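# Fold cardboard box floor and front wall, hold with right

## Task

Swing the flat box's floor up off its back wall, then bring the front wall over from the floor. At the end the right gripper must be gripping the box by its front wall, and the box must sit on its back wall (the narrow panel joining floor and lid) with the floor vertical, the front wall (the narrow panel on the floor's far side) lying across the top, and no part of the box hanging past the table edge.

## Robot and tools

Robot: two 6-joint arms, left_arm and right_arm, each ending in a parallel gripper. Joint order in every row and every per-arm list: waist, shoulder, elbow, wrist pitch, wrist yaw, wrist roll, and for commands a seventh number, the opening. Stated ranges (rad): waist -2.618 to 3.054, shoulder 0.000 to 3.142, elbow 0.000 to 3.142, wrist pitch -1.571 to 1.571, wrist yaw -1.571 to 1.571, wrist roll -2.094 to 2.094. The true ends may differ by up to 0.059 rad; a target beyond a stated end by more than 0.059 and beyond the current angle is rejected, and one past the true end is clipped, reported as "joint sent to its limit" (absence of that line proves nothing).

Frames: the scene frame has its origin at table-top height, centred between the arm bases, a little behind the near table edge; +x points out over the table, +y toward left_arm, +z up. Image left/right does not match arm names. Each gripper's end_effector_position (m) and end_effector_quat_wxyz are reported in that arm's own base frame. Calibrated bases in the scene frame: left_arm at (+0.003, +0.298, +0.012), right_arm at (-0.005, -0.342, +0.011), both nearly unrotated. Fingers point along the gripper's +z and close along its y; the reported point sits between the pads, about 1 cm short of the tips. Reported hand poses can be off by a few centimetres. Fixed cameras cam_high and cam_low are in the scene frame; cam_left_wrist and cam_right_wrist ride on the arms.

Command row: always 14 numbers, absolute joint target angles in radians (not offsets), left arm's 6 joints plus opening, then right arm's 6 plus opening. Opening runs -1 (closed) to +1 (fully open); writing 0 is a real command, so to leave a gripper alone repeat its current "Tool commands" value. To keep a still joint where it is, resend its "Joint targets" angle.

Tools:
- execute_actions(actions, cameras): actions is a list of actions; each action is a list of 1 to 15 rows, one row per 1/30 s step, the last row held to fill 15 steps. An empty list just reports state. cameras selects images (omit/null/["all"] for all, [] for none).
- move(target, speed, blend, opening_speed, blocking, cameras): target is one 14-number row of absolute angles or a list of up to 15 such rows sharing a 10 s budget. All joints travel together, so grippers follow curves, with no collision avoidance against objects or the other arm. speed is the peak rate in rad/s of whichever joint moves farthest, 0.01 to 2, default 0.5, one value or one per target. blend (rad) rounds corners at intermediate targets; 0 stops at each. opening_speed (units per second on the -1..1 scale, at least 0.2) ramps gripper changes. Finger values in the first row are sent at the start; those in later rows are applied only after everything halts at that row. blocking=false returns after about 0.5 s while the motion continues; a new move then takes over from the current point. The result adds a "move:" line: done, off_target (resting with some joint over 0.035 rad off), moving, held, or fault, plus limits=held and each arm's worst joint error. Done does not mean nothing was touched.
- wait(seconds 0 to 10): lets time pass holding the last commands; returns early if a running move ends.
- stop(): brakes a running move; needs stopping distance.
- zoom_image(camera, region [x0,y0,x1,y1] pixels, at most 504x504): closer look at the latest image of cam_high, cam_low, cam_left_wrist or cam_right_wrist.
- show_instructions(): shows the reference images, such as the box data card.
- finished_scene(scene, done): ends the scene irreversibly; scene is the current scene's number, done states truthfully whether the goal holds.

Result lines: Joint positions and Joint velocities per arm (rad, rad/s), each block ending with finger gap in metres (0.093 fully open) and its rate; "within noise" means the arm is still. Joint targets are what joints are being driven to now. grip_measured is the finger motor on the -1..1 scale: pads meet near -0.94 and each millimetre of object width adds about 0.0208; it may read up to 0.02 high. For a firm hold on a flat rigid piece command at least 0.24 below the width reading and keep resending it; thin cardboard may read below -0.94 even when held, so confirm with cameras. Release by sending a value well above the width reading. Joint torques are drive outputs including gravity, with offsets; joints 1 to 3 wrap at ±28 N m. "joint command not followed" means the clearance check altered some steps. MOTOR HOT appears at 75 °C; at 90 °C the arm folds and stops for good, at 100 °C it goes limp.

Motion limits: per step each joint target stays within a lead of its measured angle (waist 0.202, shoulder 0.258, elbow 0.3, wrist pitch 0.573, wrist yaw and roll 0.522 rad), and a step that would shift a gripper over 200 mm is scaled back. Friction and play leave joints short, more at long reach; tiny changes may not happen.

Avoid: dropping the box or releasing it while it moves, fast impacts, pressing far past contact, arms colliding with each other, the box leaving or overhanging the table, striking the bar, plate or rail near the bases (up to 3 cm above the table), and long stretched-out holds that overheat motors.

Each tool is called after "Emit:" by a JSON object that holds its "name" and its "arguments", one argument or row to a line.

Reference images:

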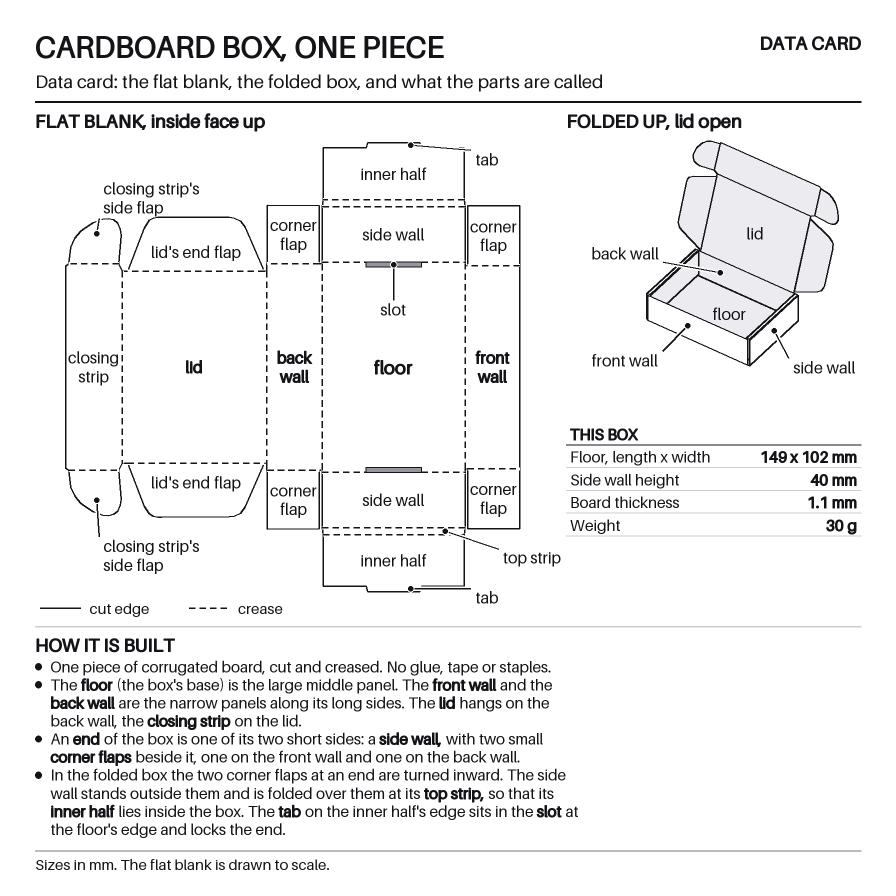

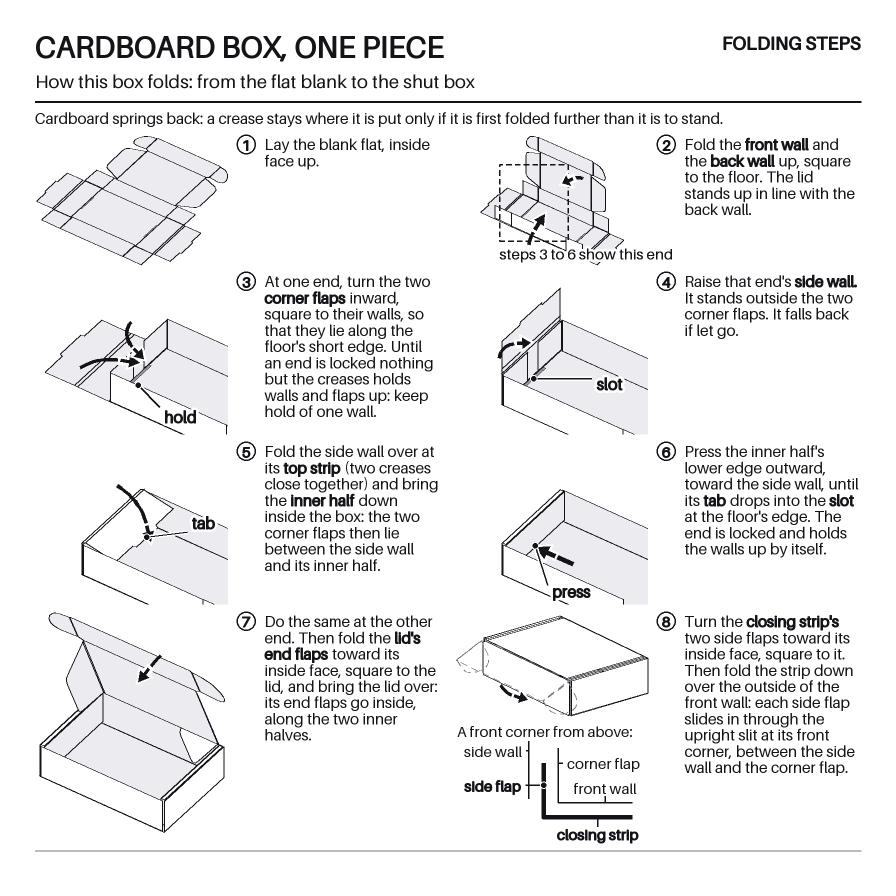

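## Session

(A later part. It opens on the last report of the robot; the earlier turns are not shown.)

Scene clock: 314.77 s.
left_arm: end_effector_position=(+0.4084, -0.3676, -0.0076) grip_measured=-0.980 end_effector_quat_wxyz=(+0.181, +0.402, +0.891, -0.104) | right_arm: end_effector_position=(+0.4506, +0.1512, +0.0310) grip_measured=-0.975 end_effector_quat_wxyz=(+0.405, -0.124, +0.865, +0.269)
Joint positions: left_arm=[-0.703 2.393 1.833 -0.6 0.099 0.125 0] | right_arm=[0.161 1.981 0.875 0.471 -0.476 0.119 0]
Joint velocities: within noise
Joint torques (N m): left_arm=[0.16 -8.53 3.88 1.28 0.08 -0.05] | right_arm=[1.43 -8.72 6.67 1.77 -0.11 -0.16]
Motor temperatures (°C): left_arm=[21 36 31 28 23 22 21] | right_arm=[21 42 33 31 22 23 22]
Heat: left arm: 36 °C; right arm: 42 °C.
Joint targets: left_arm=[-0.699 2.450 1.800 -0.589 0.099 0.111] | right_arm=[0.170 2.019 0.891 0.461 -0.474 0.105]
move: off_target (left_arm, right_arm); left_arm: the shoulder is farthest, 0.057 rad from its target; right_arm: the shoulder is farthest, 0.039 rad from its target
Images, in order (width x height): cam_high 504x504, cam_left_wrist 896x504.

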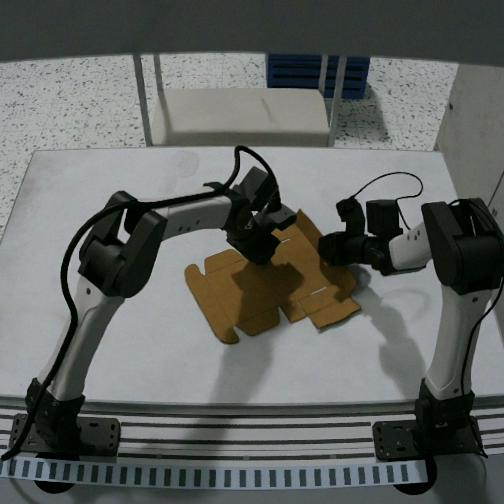

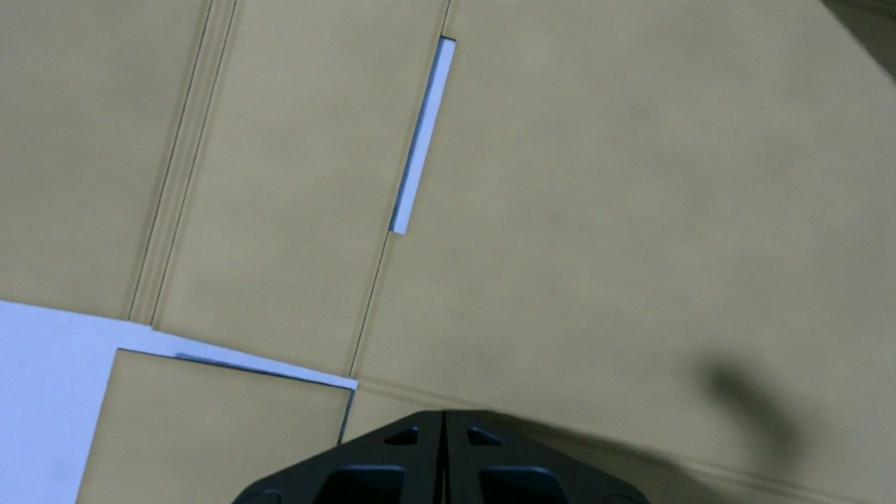

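Emit:
{"name": "move", "arguments": {
  "target": [
    [-0.704,2.455,1.80,-0.59,0.09,0.116,-1,0.32,1.875,0.87,0.375,-0.115,-0.13,-1],
    [-0.704,2.46,1.80,-0.59,0.09,0.116,-1,0.482,1.82,0.86,0.37,0.225,-0.345,-1]
  ],
  "speed": 0.2,
  "blend": 0.03
}}

Emit:
{"name": "zoom_image", "arguments": {
  "camera": "cam_low",
  "region": [180, 210, 330, 310]
}}

Scene clock: 320.07 s.
left_arm: end_effector_position=(+0.4134, -0.3658, -0.0074) grip_measured=-0.980 end_effector_quat_wxyz=(+0.189, +0.402, +0.891, -0.099) | right_arm: end_effector_position=(+0.4474, +0.1793, +0.0675) grip_measured=-0.976 end_effector_quat_wxyz=(+0.480, -0.290, +0.824, -0.073)
Joint positions: left_arm=[-0.698 2.394 1.833 -0.588 0.087 0.131 0] | right_arm=[0.461 1.857 0.875 0.408 0.231 -0.343 0]
Joint velocities: within noise
Joint torques (N m): left_arm=[-0.28 -7.8 3.89 1.16 -0.01 -0.01] | right_arm=[2.59 -15.47 4.89 1.58 0.1 -0.1]
Motor temperatures (°C): left_arm=[21 36 31 28 23 22 21] | right_arm=[22 43 33 31 22 23 22]
Heat: left arm: 36 °C; right arm: 43 °C.
Joint targets: left_arm=[-0.699 2.459 1.800 -0.590 0.080 0.122] | right_arm=[0.483 1.821 0.860 0.370 0.225 -0.354]
move: off_target (left_arm, right_arm); left_arm: the shoulder is farthest, 0.066 rad from its target; right_arm: the wrist pitch is farthest, 0.038 rad from its target

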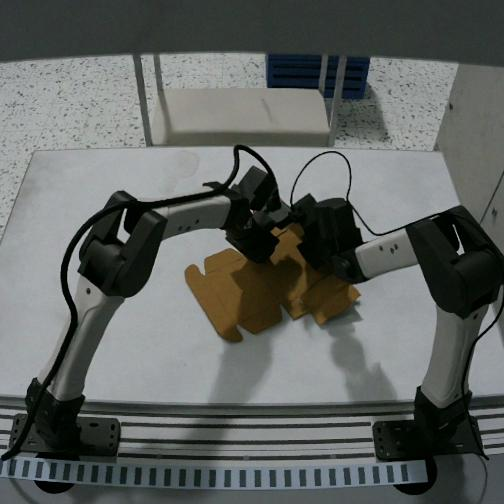

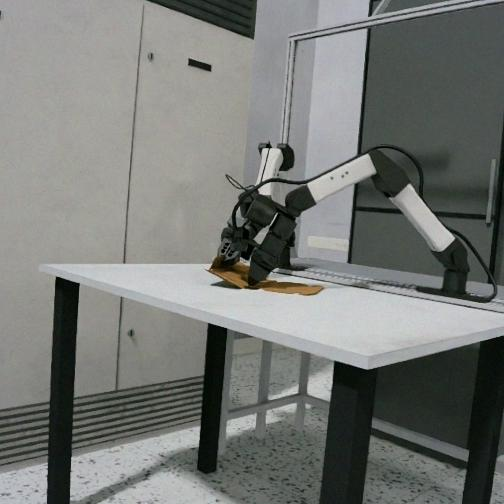

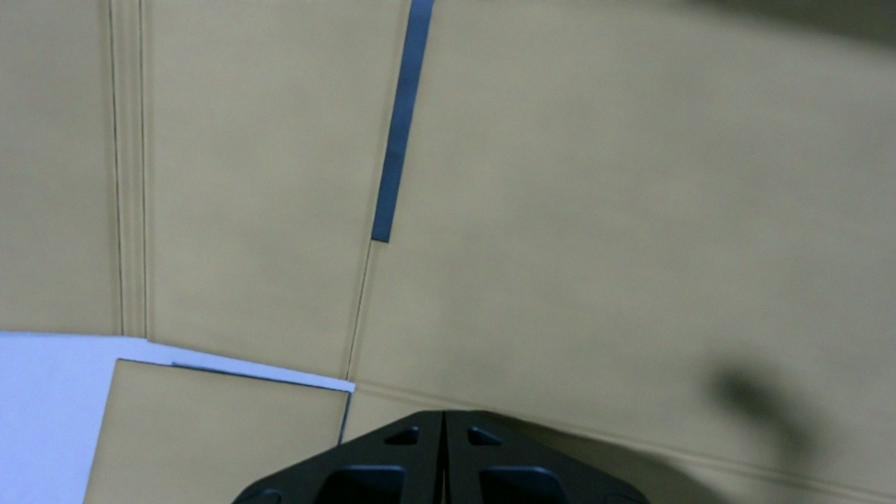

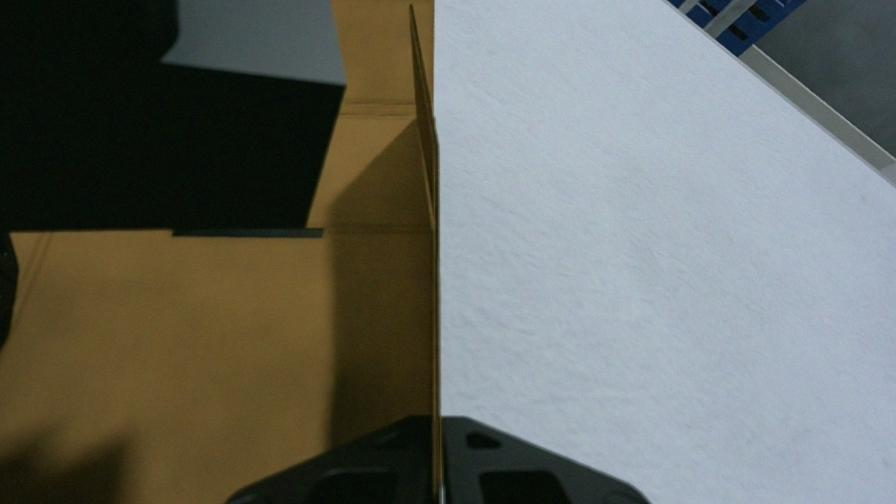

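Scaled by 3.360 from the camera's 504x504 image, which has a finer 720x720 frame.

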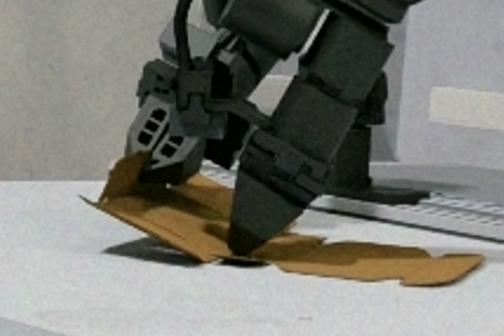

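Emit:
{"name": "move", "arguments": {
  "target": [
    [-0.704,2.46,1.80,-0.59,0.09,0.116,-1,0.65,1.80,0.842,0.44,0.54,-0.571,-1],
    [-0.704,2.46,1.80,-0.59,0.09,0.116,-1,0.785,1.895,0.842,0.65,0.80,-0.869,-1]
  ],
  "speed": 0.25,
  "blend": 0.03
}}

Scene clock: 326.97 s.
left_arm: end_effector_position=(+0.4134, -0.3658, -0.0074) grip_measured=-0.980 end_effector_quat_wxyz=(+0.189, +0.401, +0.891, -0.099) | right_arm: end_effector_position=(+0.4408, +0.1887, +0.0810) grip_measured=-0.976 end_effector_quat_wxyz=(+0.489, -0.312, +0.802, -0.141)
Joint positions: left_arm=[-0.698 2.394 1.833 -0.588 0.087 0.129 0] | right_arm=[0.538 1.84 0.875 0.416 0.389 -0.424 0]
Joint velocities: within noise
Joint torques (N m): left_arm=[-0.55 -7.79 3.95 1.16 0.04 -0.06] | right_arm=[0.72 -11.85 6.15 2 0.13 0.03]
Motor temperatures (°C): left_arm=[21 36 31 28 23 22 21] | right_arm=[22 45 33 31 22 23 22]
Heat: left arm: 36 °C; right arm: 45 °C.
Joint targets: left_arm=[-0.702 2.460 1.800 -0.590 0.086 0.117] | right_arm=[0.540 1.840 0.875 0.414 0.384 -0.423]
move: held (right_arm; a check stopped the path), off_target (left_arm; braked when a check withheld steps of right_arm); path passed 0 of 2 targets; limits=held; left_arm: the shoulder is farthest, 0.066 rad from its target; right_arm: the wrist roll is farthest, 0.445 rad from its target
joint command not followed: on one or more control steps a check withheld the commanded joint targets of the right arm, and it was not sent them on those steps.
cause: the commanded joint targets, or the way to them, would bring a part of the robot too close to another arm (this arm's wrist camera and the left arm's wrist (the part past the wrist pitch), along the way the arms are being sent, or toward where that arm still pushes).

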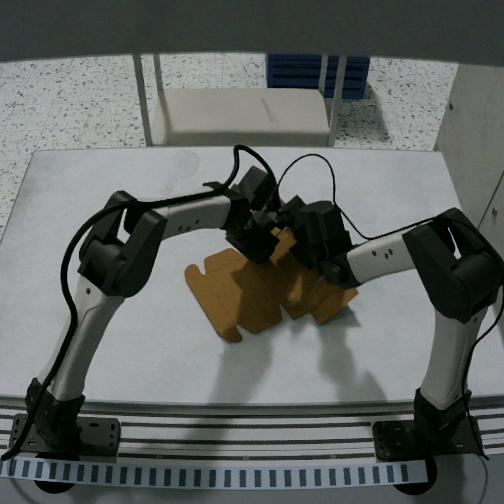

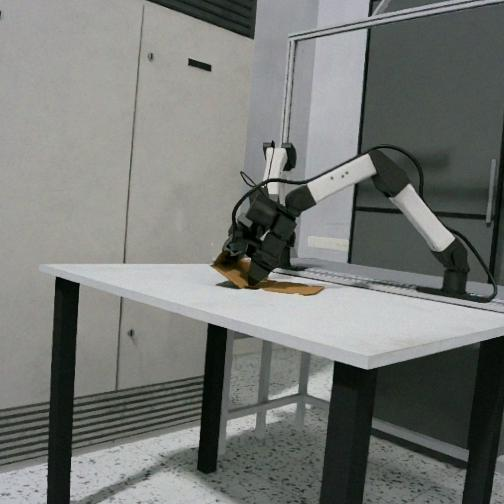

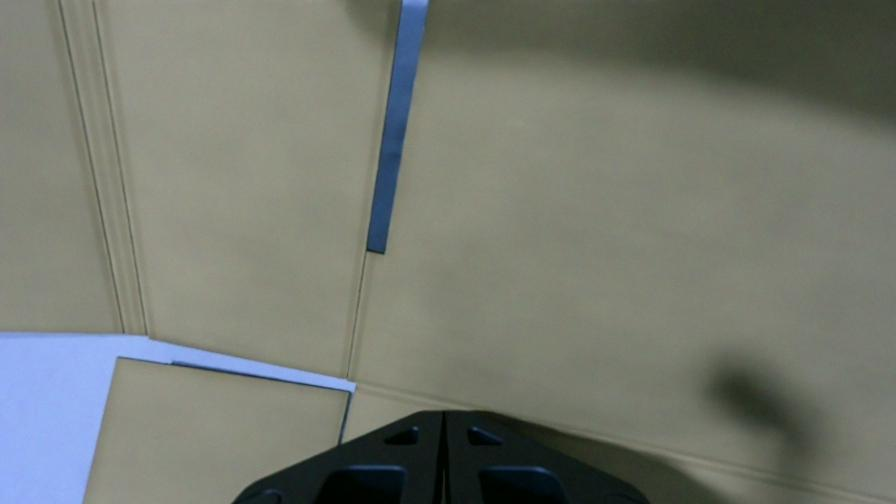

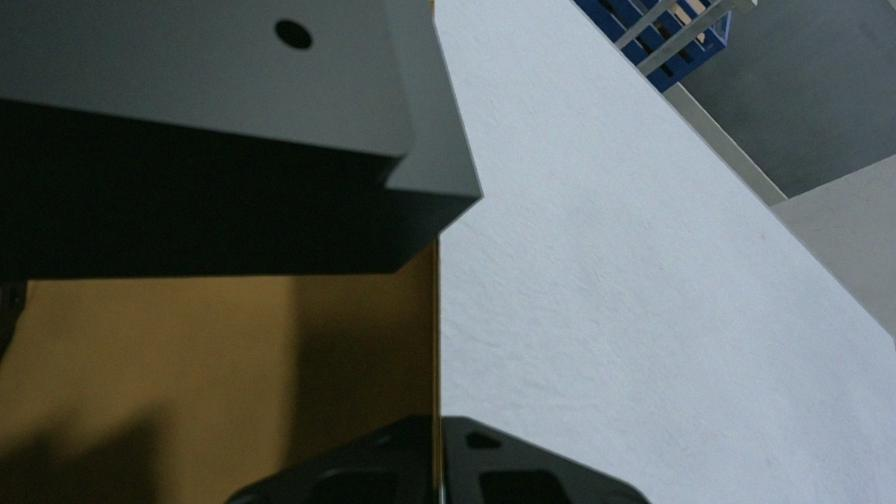

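Emit:
{"name": "move", "arguments": {
  "target": [
    [-0.704,2.31,1.83,-0.59,0.09,0.116,-1,0.540,1.840,0.875,0.414,0.384,-0.423,-1],
    [-0.56,2.58,2.27,-1.00,0.58,0.38,-1,0.540,1.840,0.875,0.414,0.384,-0.423,-1]
  ],
  "speed": 0.4,
  "blend": 0.03
}}

Scene clock: 337.10 s.
left_arm: end_effector_position=(+0.4158, -0.3713, +0.0294) grip_measured=-0.980 end_effector_quat_wxyz=(+0.101, +0.457, +0.835, -0.289) | right_arm: end_effector_position=(+0.4422, +0.1897, +0.0837) grip_measured=-0.976 end_effector_quat_wxyz=(+0.495, -0.310, +0.800, -0.139)
Joint positions: left_arm=[-0.566 2.56 2.236 -0.975 0.567 0.356 0] | right_arm=[0.538 1.84 0.875 0.43 0.388 -0.424 0]
Joint velocities: within noise
Joint torques (N m): left_arm=[0.1 -12.62 9.01 0.58 0.43 0.26] | right_arm=[0.75 -11.78 6.12 1.85 0.13 0.01]
Motor temperatures (°C): left_arm=[21 36 31 28 23 22 21] | right_arm=[22 45 34 32 22 23 22]
Heat: left arm: 36 °C; right arm: 45 °C.
Joint targets: left_arm=[-0.563 2.581 2.269 -1.000 0.580 0.372] | right_arm=[0.540 1.840 0.875 0.415 0.382 -0.425]
move: done

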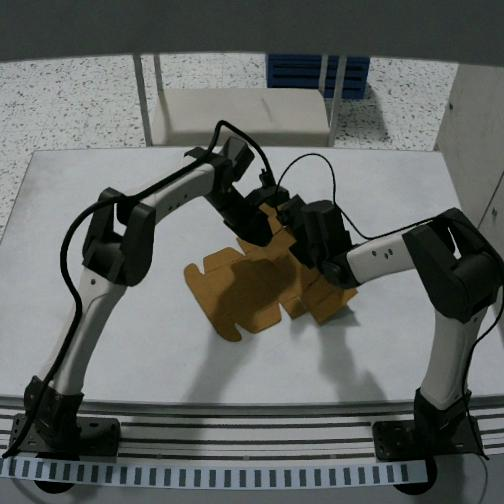

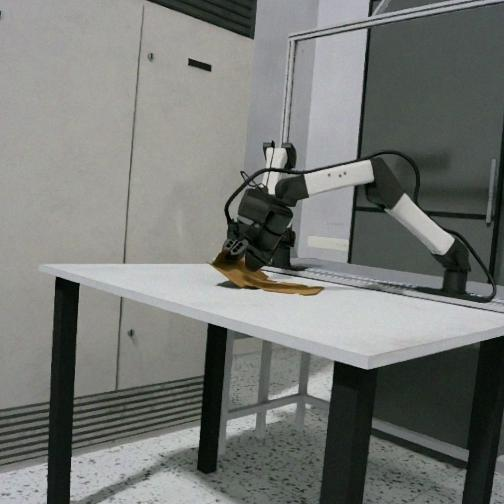

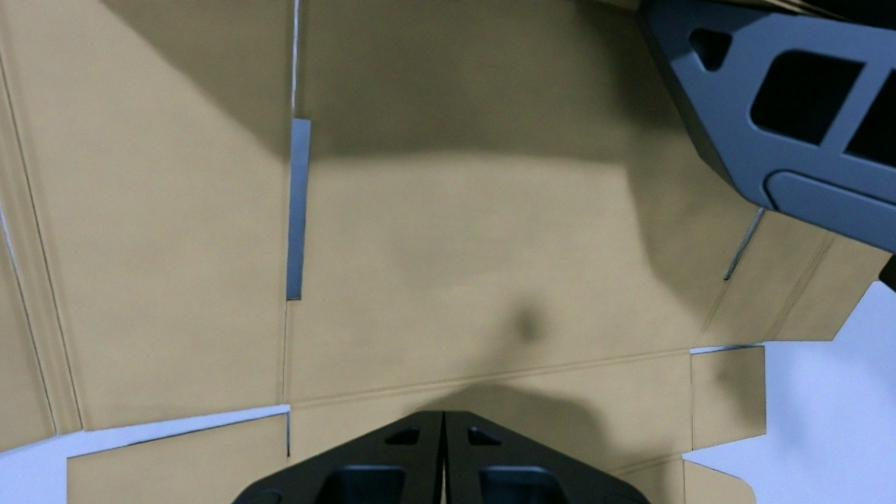

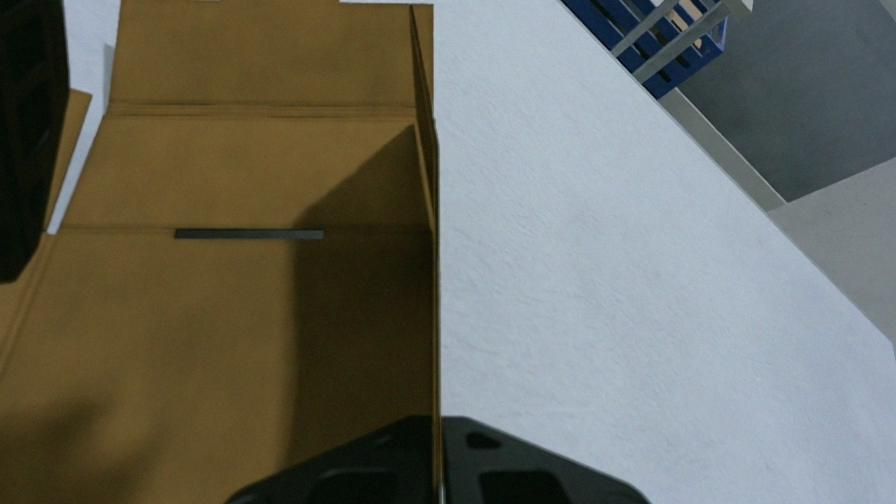

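Emit:
{"name": "move", "arguments": {
  "target": [
    [-0.577,2.67,2.48,-1.08,0.58,0.38,-1,0.540,1.840,0.875,0.414,0.384,-0.423,-1],
    [-0.577,2.76,2.47,-1.09,0.58,0.38,-1,0.540,1.840,0.875,0.414,0.384,-0.423,-1]
  ],
  "speed": 0.2,
  "blend": 0.03
}}

Scene clock: 342.03 s.
left_arm: end_effector_position=(+0.4264, -0.3781, -0.0030) grip_measured=-0.981 end_effector_quat_wxyz=(+0.079, +0.455, +0.837, -0.293) | right_arm: end_effector_position=(+0.4417, +0.1897, +0.0827) grip_measured=-0.976 end_effector_quat_wxyz=(+0.492, -0.314, +0.799, -0.141)
Joint positions: left_arm=[-0.563 2.735 2.45 -1.061 0.579 0.366 0] | right_arm=[0.538 1.84 0.875 0.425 0.386 -0.432 0]
Joint velocities: within noise
Joint torques (N m): left_arm=[-0.94 -12.86 7.97 0.45 0.34 0.28] | right_arm=[0.81 -11.85 6.09 1.87 0.15 0.04]
Motor temperatures (°C): left_arm=[21 37 32 27 23 22 21] | right_arm=[21 45 34 32 22 23 22]
Heat: left arm: 37 °C; right arm: 45 °C.
Joint targets: left_arm=[-0.574 2.761 2.470 -1.090 0.580 0.381] | right_arm=[0.541 1.840 0.875 0.413 0.383 -0.430]
move: done

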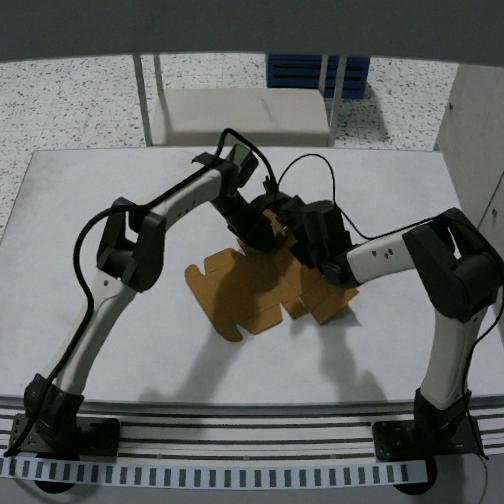

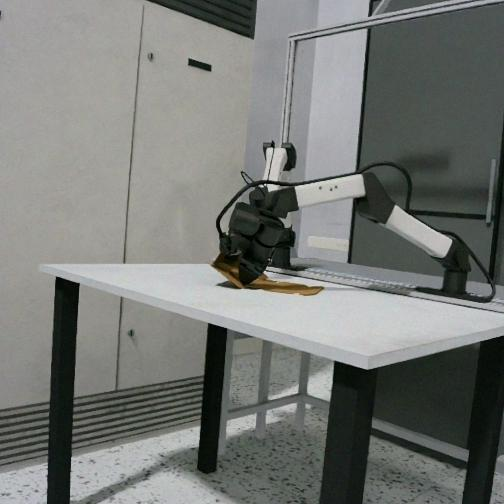

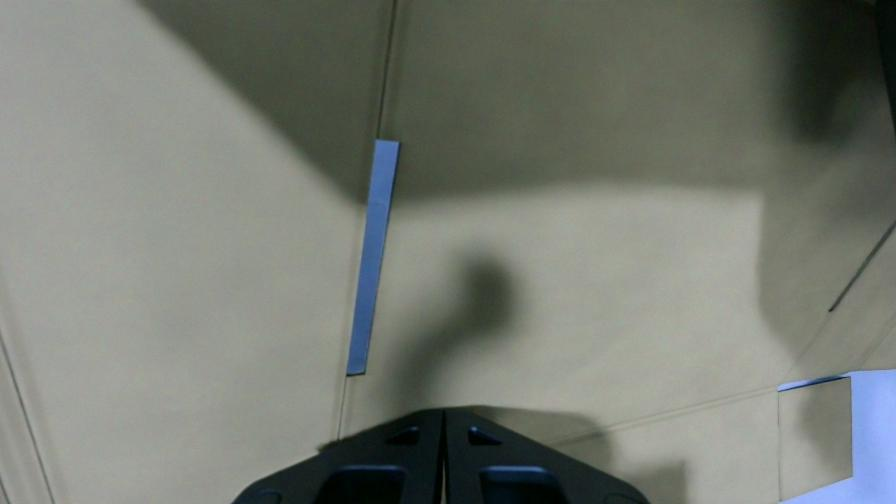

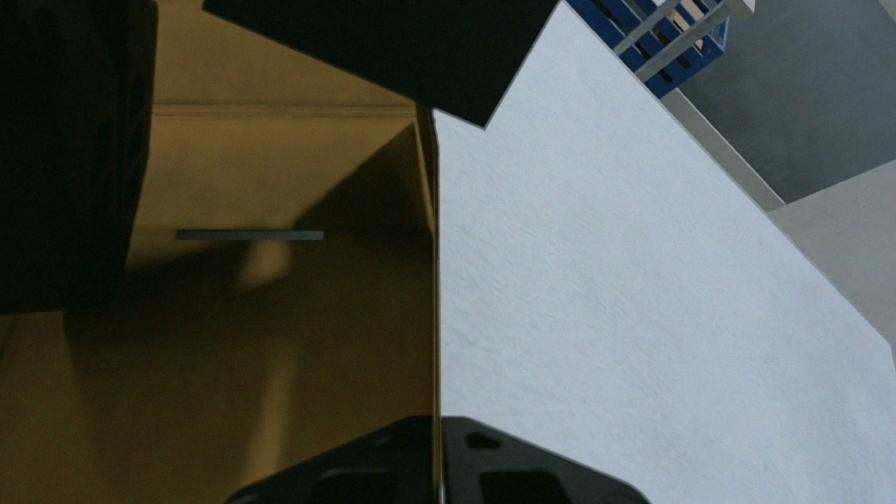

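Emit:
{"name": "move", "arguments": {
  "target": [
    [-0.56,2.62,2.38,-1.05,0.58,0.38,-1,0.540,1.840,0.875,0.414,0.384,-0.423,-1],
    [-0.548,2.59,2.29,-1.03,0.58,0.38,-1,0.540,1.840,0.875,0.414,0.384,-0.423,-1]
  ],
  "speed": 0.25,
  "blend": 0.03,
  "cameras": ["cam_left_wrist","cam_low"]
}}

Emit:
{"name": "move", "arguments": {
  "target": [-0.548,2.69,2.295,-1.03,0.58,0.38,-1,0.540,1.840,0.875,0.414,0.384,-0.423,-1],
  "speed": 0.2,
  "cameras": ["cam_left_wrist","cam_low"]
}}

Scene clock: 345.97 s.
left_arm: end_effector_position=(+0.4110, -0.3664, +0.0121) grip_measured=-0.980 end_effector_quat_wxyz=(+0.065, +0.451, +0.841, -0.292) | right_arm: end_effector_position=(+0.4417, +0.1897, +0.0827) grip_measured=-0.976 end_effector_quat_wxyz=(+0.492, -0.314, +0.799, -0.141)
Joint positions: left_arm=[-0.56 2.628 2.307 -1.056 0.579 0.366 0] | right_arm=[0.538 1.84 0.875 0.425 0.386 -0.432 0]
Joint velocities: within noise
Joint torques (N m): left_arm=[0.49 -18.02 5.01 0.94 0.32 0.26] | right_arm=[0.72 -11.78 6.12 1.88 0.17 0.1]
Motor temperatures (°C): left_arm=[21 37 32 27 23 22 21] | right_arm=[21 45 34 33 22 23 22]
Heat: left arm: 37 °C; right arm: 45 °C.
Joint targets: left_arm=[-0.552 2.590 2.290 -1.030 0.580 0.380] | right_arm=[0.540 1.840 0.875 0.414 0.384 -0.423]
move: off_target (left_arm); left_arm: the shoulder is farthest, 0.038 rad from its target
Images, in order (width x height): cam_low 504x504, cam_left_wrist 896x504.

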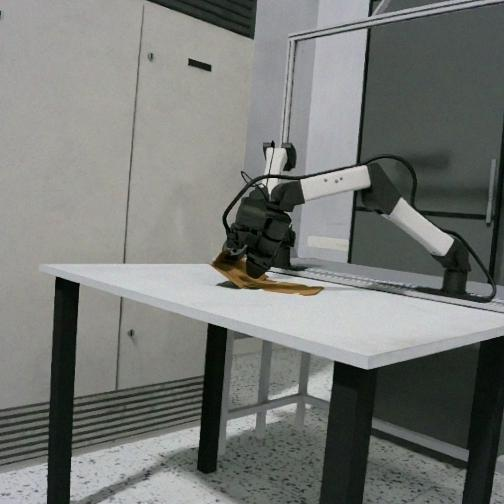

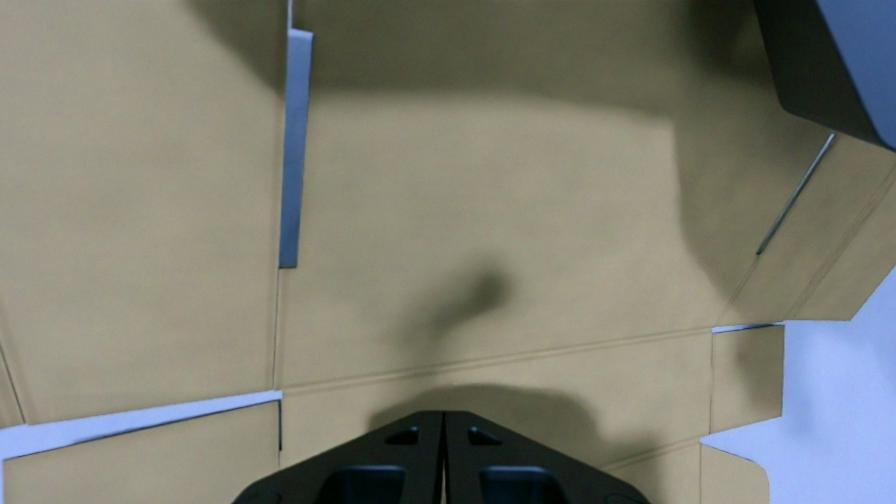

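Scene clock: 346.87 s.
left_arm: end_effector_position=(+0.4112, -0.3610, -0.0078) grip_measured=-0.981 end_effector_quat_wxyz=(+0.049, +0.442, +0.846, -0.294) | right_arm: end_effector_position=(+0.4417, +0.1897, +0.0827) grip_measured=-0.976 end_effector_quat_wxyz=(+0.492, -0.314, +0.799, -0.141)
Joint positions: left_arm=[-0.549 2.667 2.307 -1.051 0.587 0.366 0] | right_arm=[0.538 1.84 0.875 0.425 0.386 -0.432 0]
Joint velocities: within noise
Joint torques (N m): left_arm=[0.24 -12.82 5.41 0.8 0.25 0.25] | right_arm=[0.84 -11.78 6.12 1.88 0.17 0.1]
Motor temperatures (°C): left_arm=[21 38 32 27 23 22 21] | right_arm=[21 45 34 33 22 23 22]
Heat: left arm: 38 °C; right arm: 45 °C.
Joint targets: left_arm=[-0.544 2.689 2.295 -1.031 0.580 0.380] | right_arm=[0.540 1.840 0.875 0.414 0.385 -0.424]
move: done
Images, in order (width x height): cam_low 504x504, cam_left_wrist 896x504.

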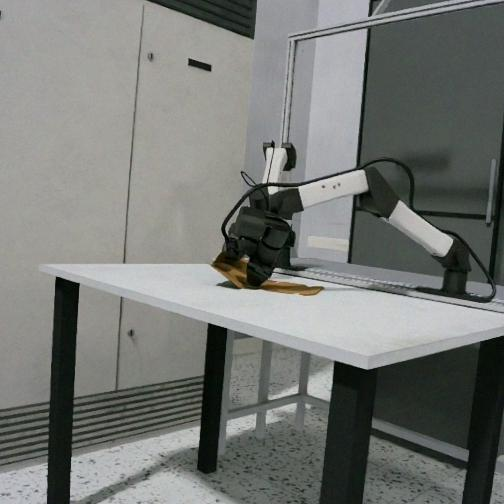

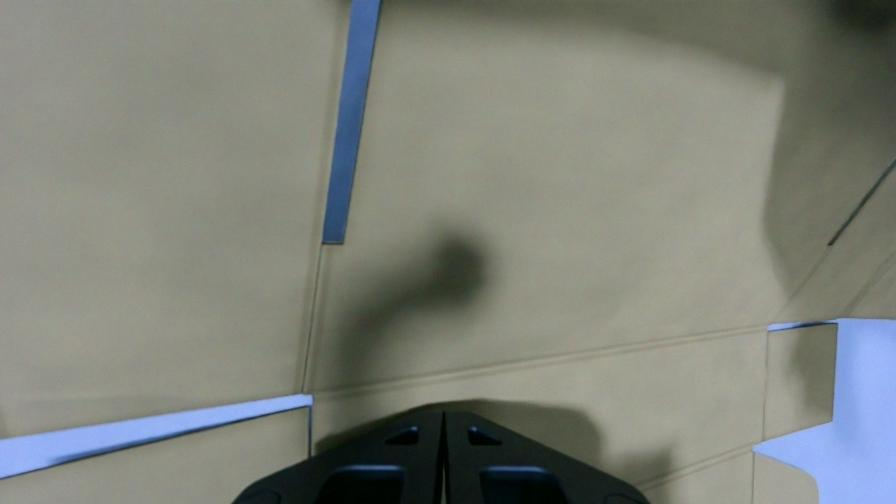

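Emit:
{"name": "move", "arguments": {
  "target": [
    [-0.544,2.70,2.295,-1.03,0.58,0.38,-1,0.65,1.80,0.842,0.44,0.54,-0.571,-1],
    [-0.544,2.70,2.295,-1.03,0.58,0.38,-1,0.785,1.895,0.842,0.65,0.80,-0.869,-1]
  ],
  "speed": 0.25,
  "blend": 0.03
}}

Scene clock: 350.47 s.
left_arm: end_effector_position=(+0.4132, -0.3584, -0.0076) grip_measured=-0.981 end_effector_quat_wxyz=(+0.051, +0.445, +0.842, -0.302) | right_arm: end_effector_position=(+0.4130, +0.2151, +0.1202) grip_measured=-0.976 end_effector_quat_wxyz=(+0.491, -0.381, +0.690, -0.371)
Joint positions: left_arm=[-0.538 2.67 2.307 -1.051 0.605 0.386 0] | right_arm=[0.759 1.871 0.852 0.635 0.865 -0.853 0]
Joint velocities: within noise
Joint torques (N m): left_arm=[-0.57 -12.1 5.33 0.83 0.1 0.06] | right_arm=[3.02 -9.26 5.01 2.09 -0.32 -0.08]
Motor temperatures (°C): left_arm=[21 38 32 27 23 22 21] | right_arm=[22 45 34 33 22 23 22]
Heat: left arm: 38 °C; right arm: 45 °C.
Joint targets: left_arm=[-0.545 2.700 2.295 -1.029 0.580 0.381] | right_arm=[0.785 1.896 0.841 0.650 0.809 -0.868]
move: off_target (right_arm); right_arm: the wrist yaw is farthest, 0.065 rad from its target

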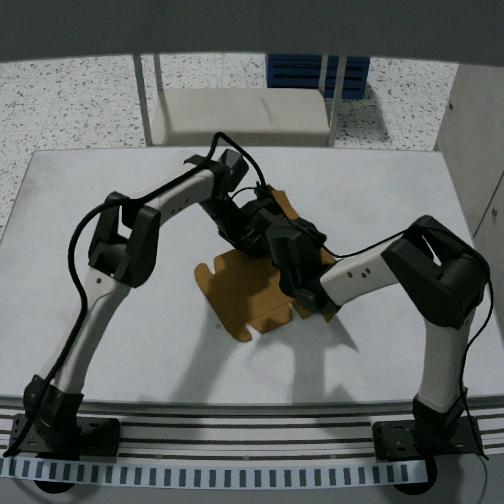

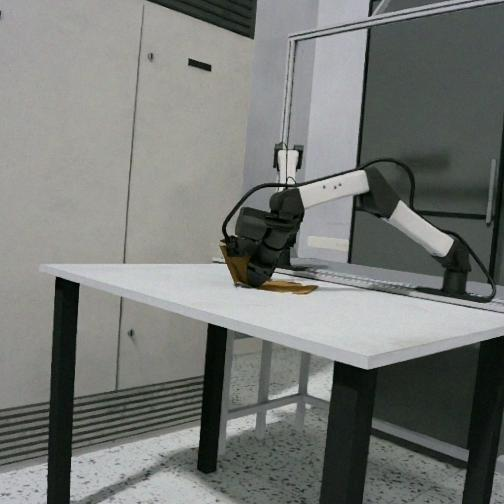

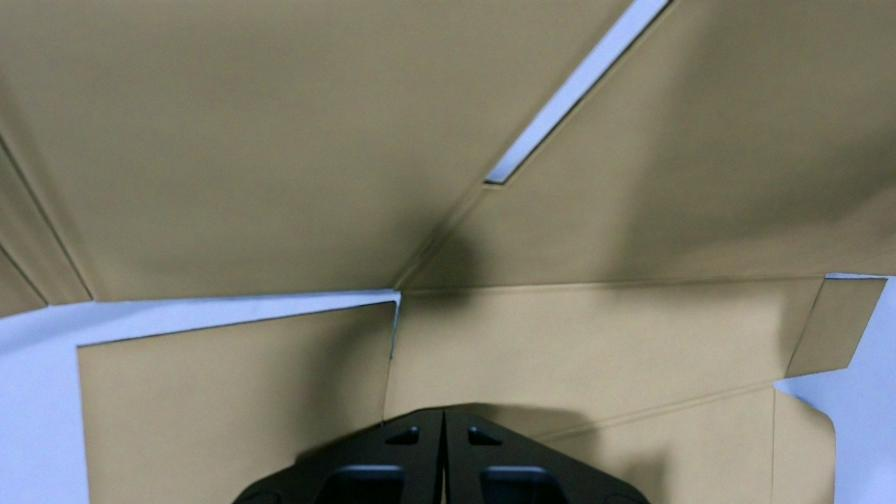

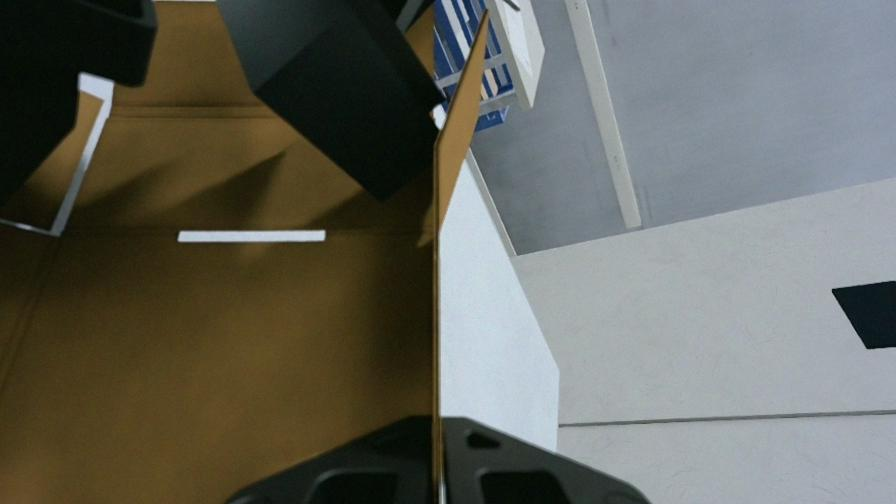

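Emit:
{"name": "move", "arguments": {
  "target": [-0.544,2.70,2.295,-1.03,0.58,0.38,-1,0.80,1.96,0.85,0.70,0.77,-0.88,-1],
  "speed": 0.15
}}

Scene clock: 354.33 s.
left_arm: end_effector_position=(+0.4163, -0.3547, -0.0081) grip_measured=-0.981 end_effector_quat_wxyz=(+0.051, +0.438, +0.846, -0.300) | right_arm: end_effector_position=(+0.4151, +0.2198, +0.1175) grip_measured=-0.976 end_effector_quat_wxyz=(+0.497, -0.385, +0.681, -0.376)
Joint positions: left_arm=[-0.531 2.67 2.307 -1.051 0.6 0.376 0] | right_arm=[0.764 1.903 0.852 0.7 0.866 -0.89 0]
Joint velocities: within noise
Joint torques (N m): left_arm=[-1.28 -12.1 5.35 0.81 0.13 0.13] | right_arm=[3.93 -6.2 5.59 1.93 -0.77 0.14]
Motor temperatures (°C): left_arm=[21 39 31 27 23 22 21] | right_arm=[22 44 34 33 22 23 22]
Heat: left arm: 39 °C; right arm: 44 °C.
Joint targets: left_arm=[-0.544 2.700 2.295 -1.030 0.579 0.379] | right_arm=[0.800 1.960 0.850 0.701 0.770 -0.880]
move: off_target (right_arm); right_arm: the wrist yaw is farthest, 0.096 rad from its target

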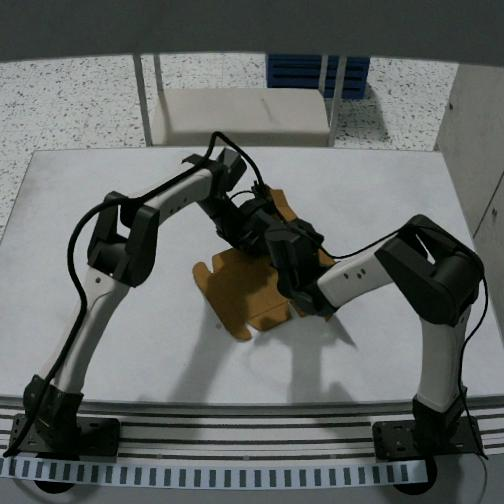

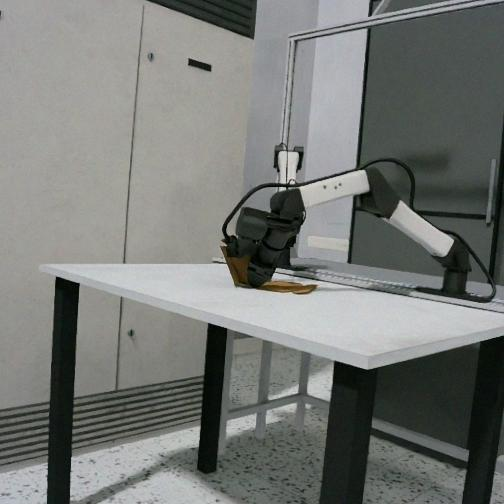

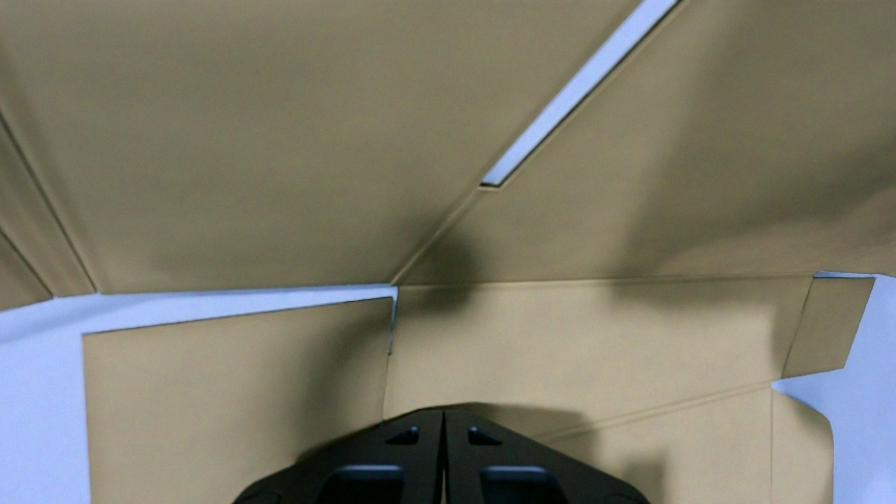

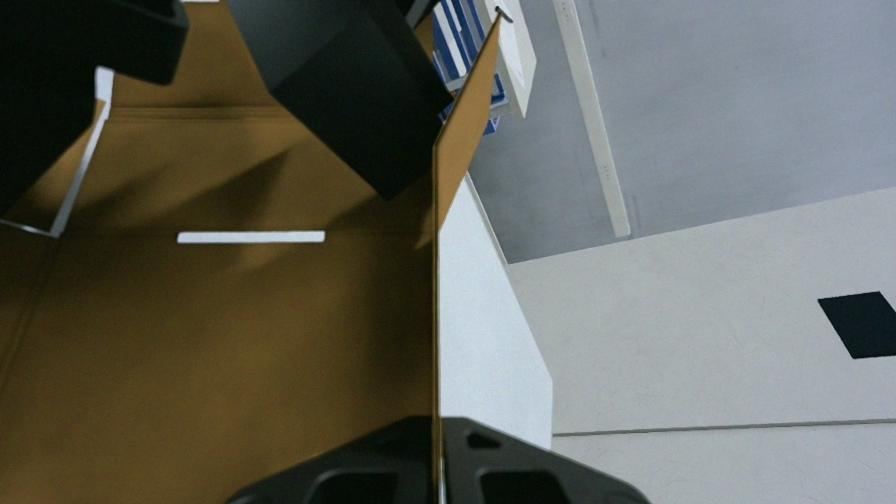

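Emit:
{"name": "zoom_image", "arguments": {
  "camera": "cam_high",
  "region": [170, 130, 370, 350]
}}

Emit:
{"name": "zoom_image", "arguments": {
  "camera": "cam_low",
  "region": [190, 160, 340, 310]
}}

Scaled by 2.291 from the camera's 504x504 image, which has a finer 720x720 frame.

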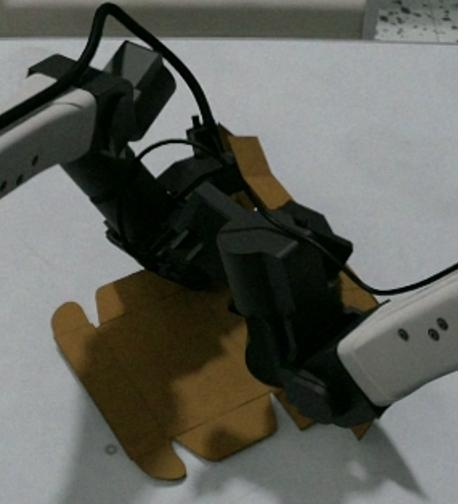

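Scaled by 3.360 from the camera's 504x504 image, which has a finer 720x720 frame.

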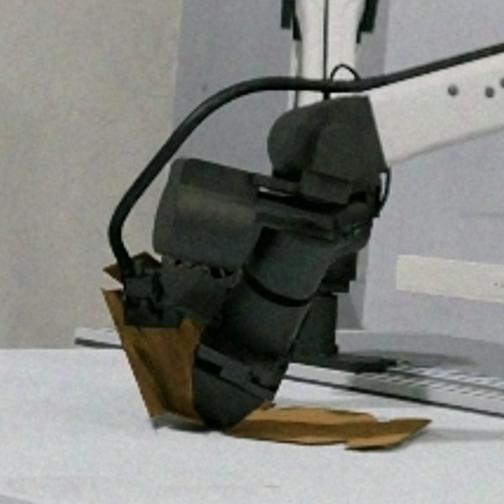

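Emit:
{"name": "move", "arguments": {
  "target": [
    [-0.50,2.50,2.27,-1.03,0.6,0.38,-1,0.764,1.92,0.852,0.69,0.85,-0.88,-1],
    [-0.50,2.48,2.27,-1.03,0.6,-1.19,-1,0.764,1.92,0.852,0.69,0.85,-0.88,-1]
  ],
  "speed": [0.3,0.8],
  "blend": 0.03
}}

Scene clock: 364.70 s.
left_arm: end_effector_position=(+0.4361, -0.3412, +0.0633) grip_measured=-0.980 end_effector_quat_wxyz=(-0.122, -0.277, +0.907, -0.293) | right_arm: end_effector_position=(+0.4182, +0.2195, +0.1239) grip_measured=-0.976 end_effector_quat_wxyz=(+0.514, -0.366, +0.683, -0.368)
Joint positions: left_arm=[-0.494 2.514 2.275 -1.048 0.59 -1.173 0] | right_arm=[0.757 1.903 0.852 0.738 0.862 -0.873 0]
Joint velocities: within noise
Joint torques (N m): left_arm=[-0.75 -17.44 6.08 1.04 0.37 -0.06] | right_arm=[1.2 -10.28 5.75 1.42 0.01 -0.03]
Motor temperatures (°C): left_arm=[21 42 31 27 23 22 21] | right_arm=[22 42 34 33 22 23 22]
Heat: left arm: 42 °C; right arm: 42 °C.
Joint targets: left_arm=[-0.501 2.480 2.270 -1.030 0.601 -1.190] | right_arm=[0.764 1.920 0.852 0.691 0.842 -0.881]
move: off_target (right_arm); right_arm: the wrist pitch is farthest, 0.048 rad from its target

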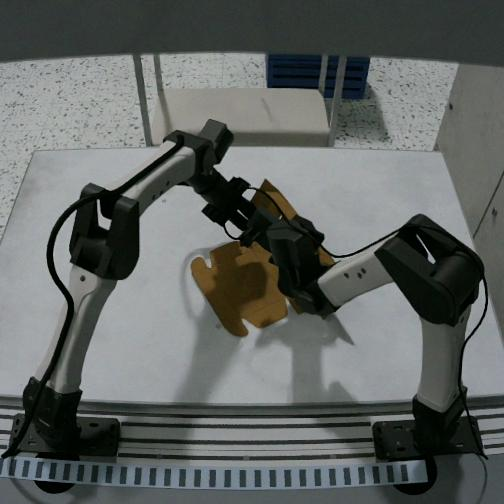

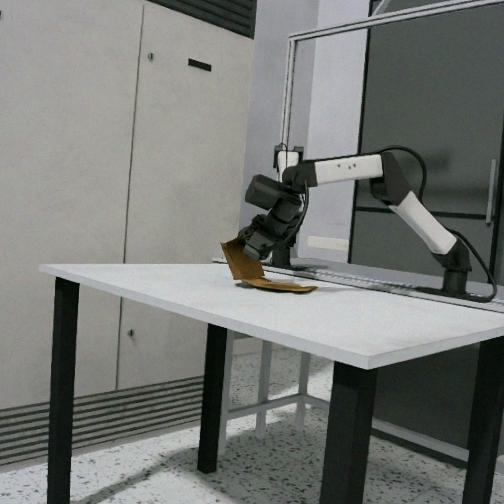

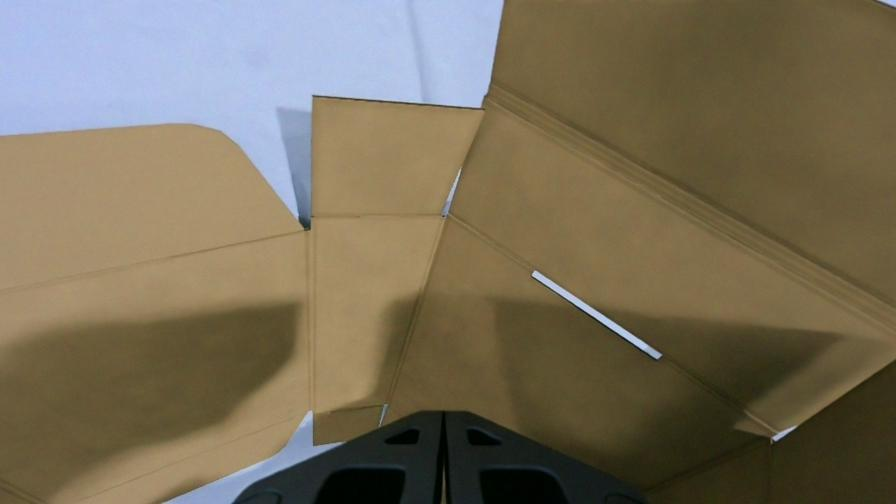

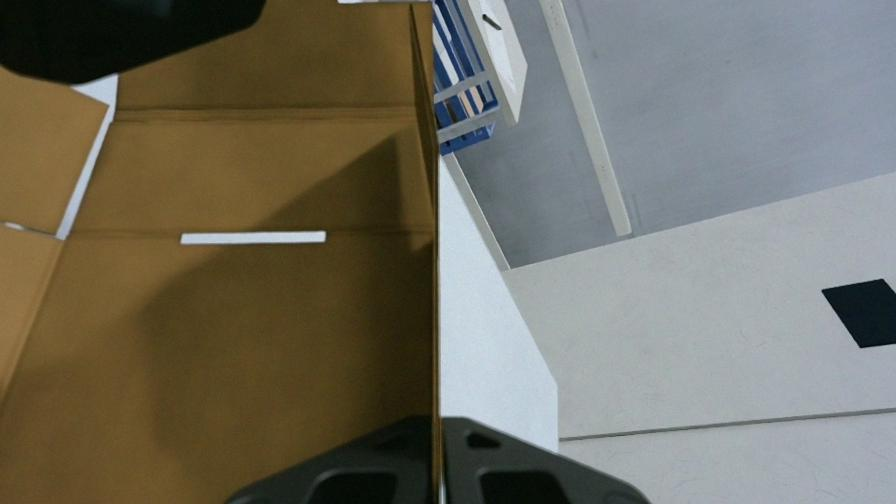

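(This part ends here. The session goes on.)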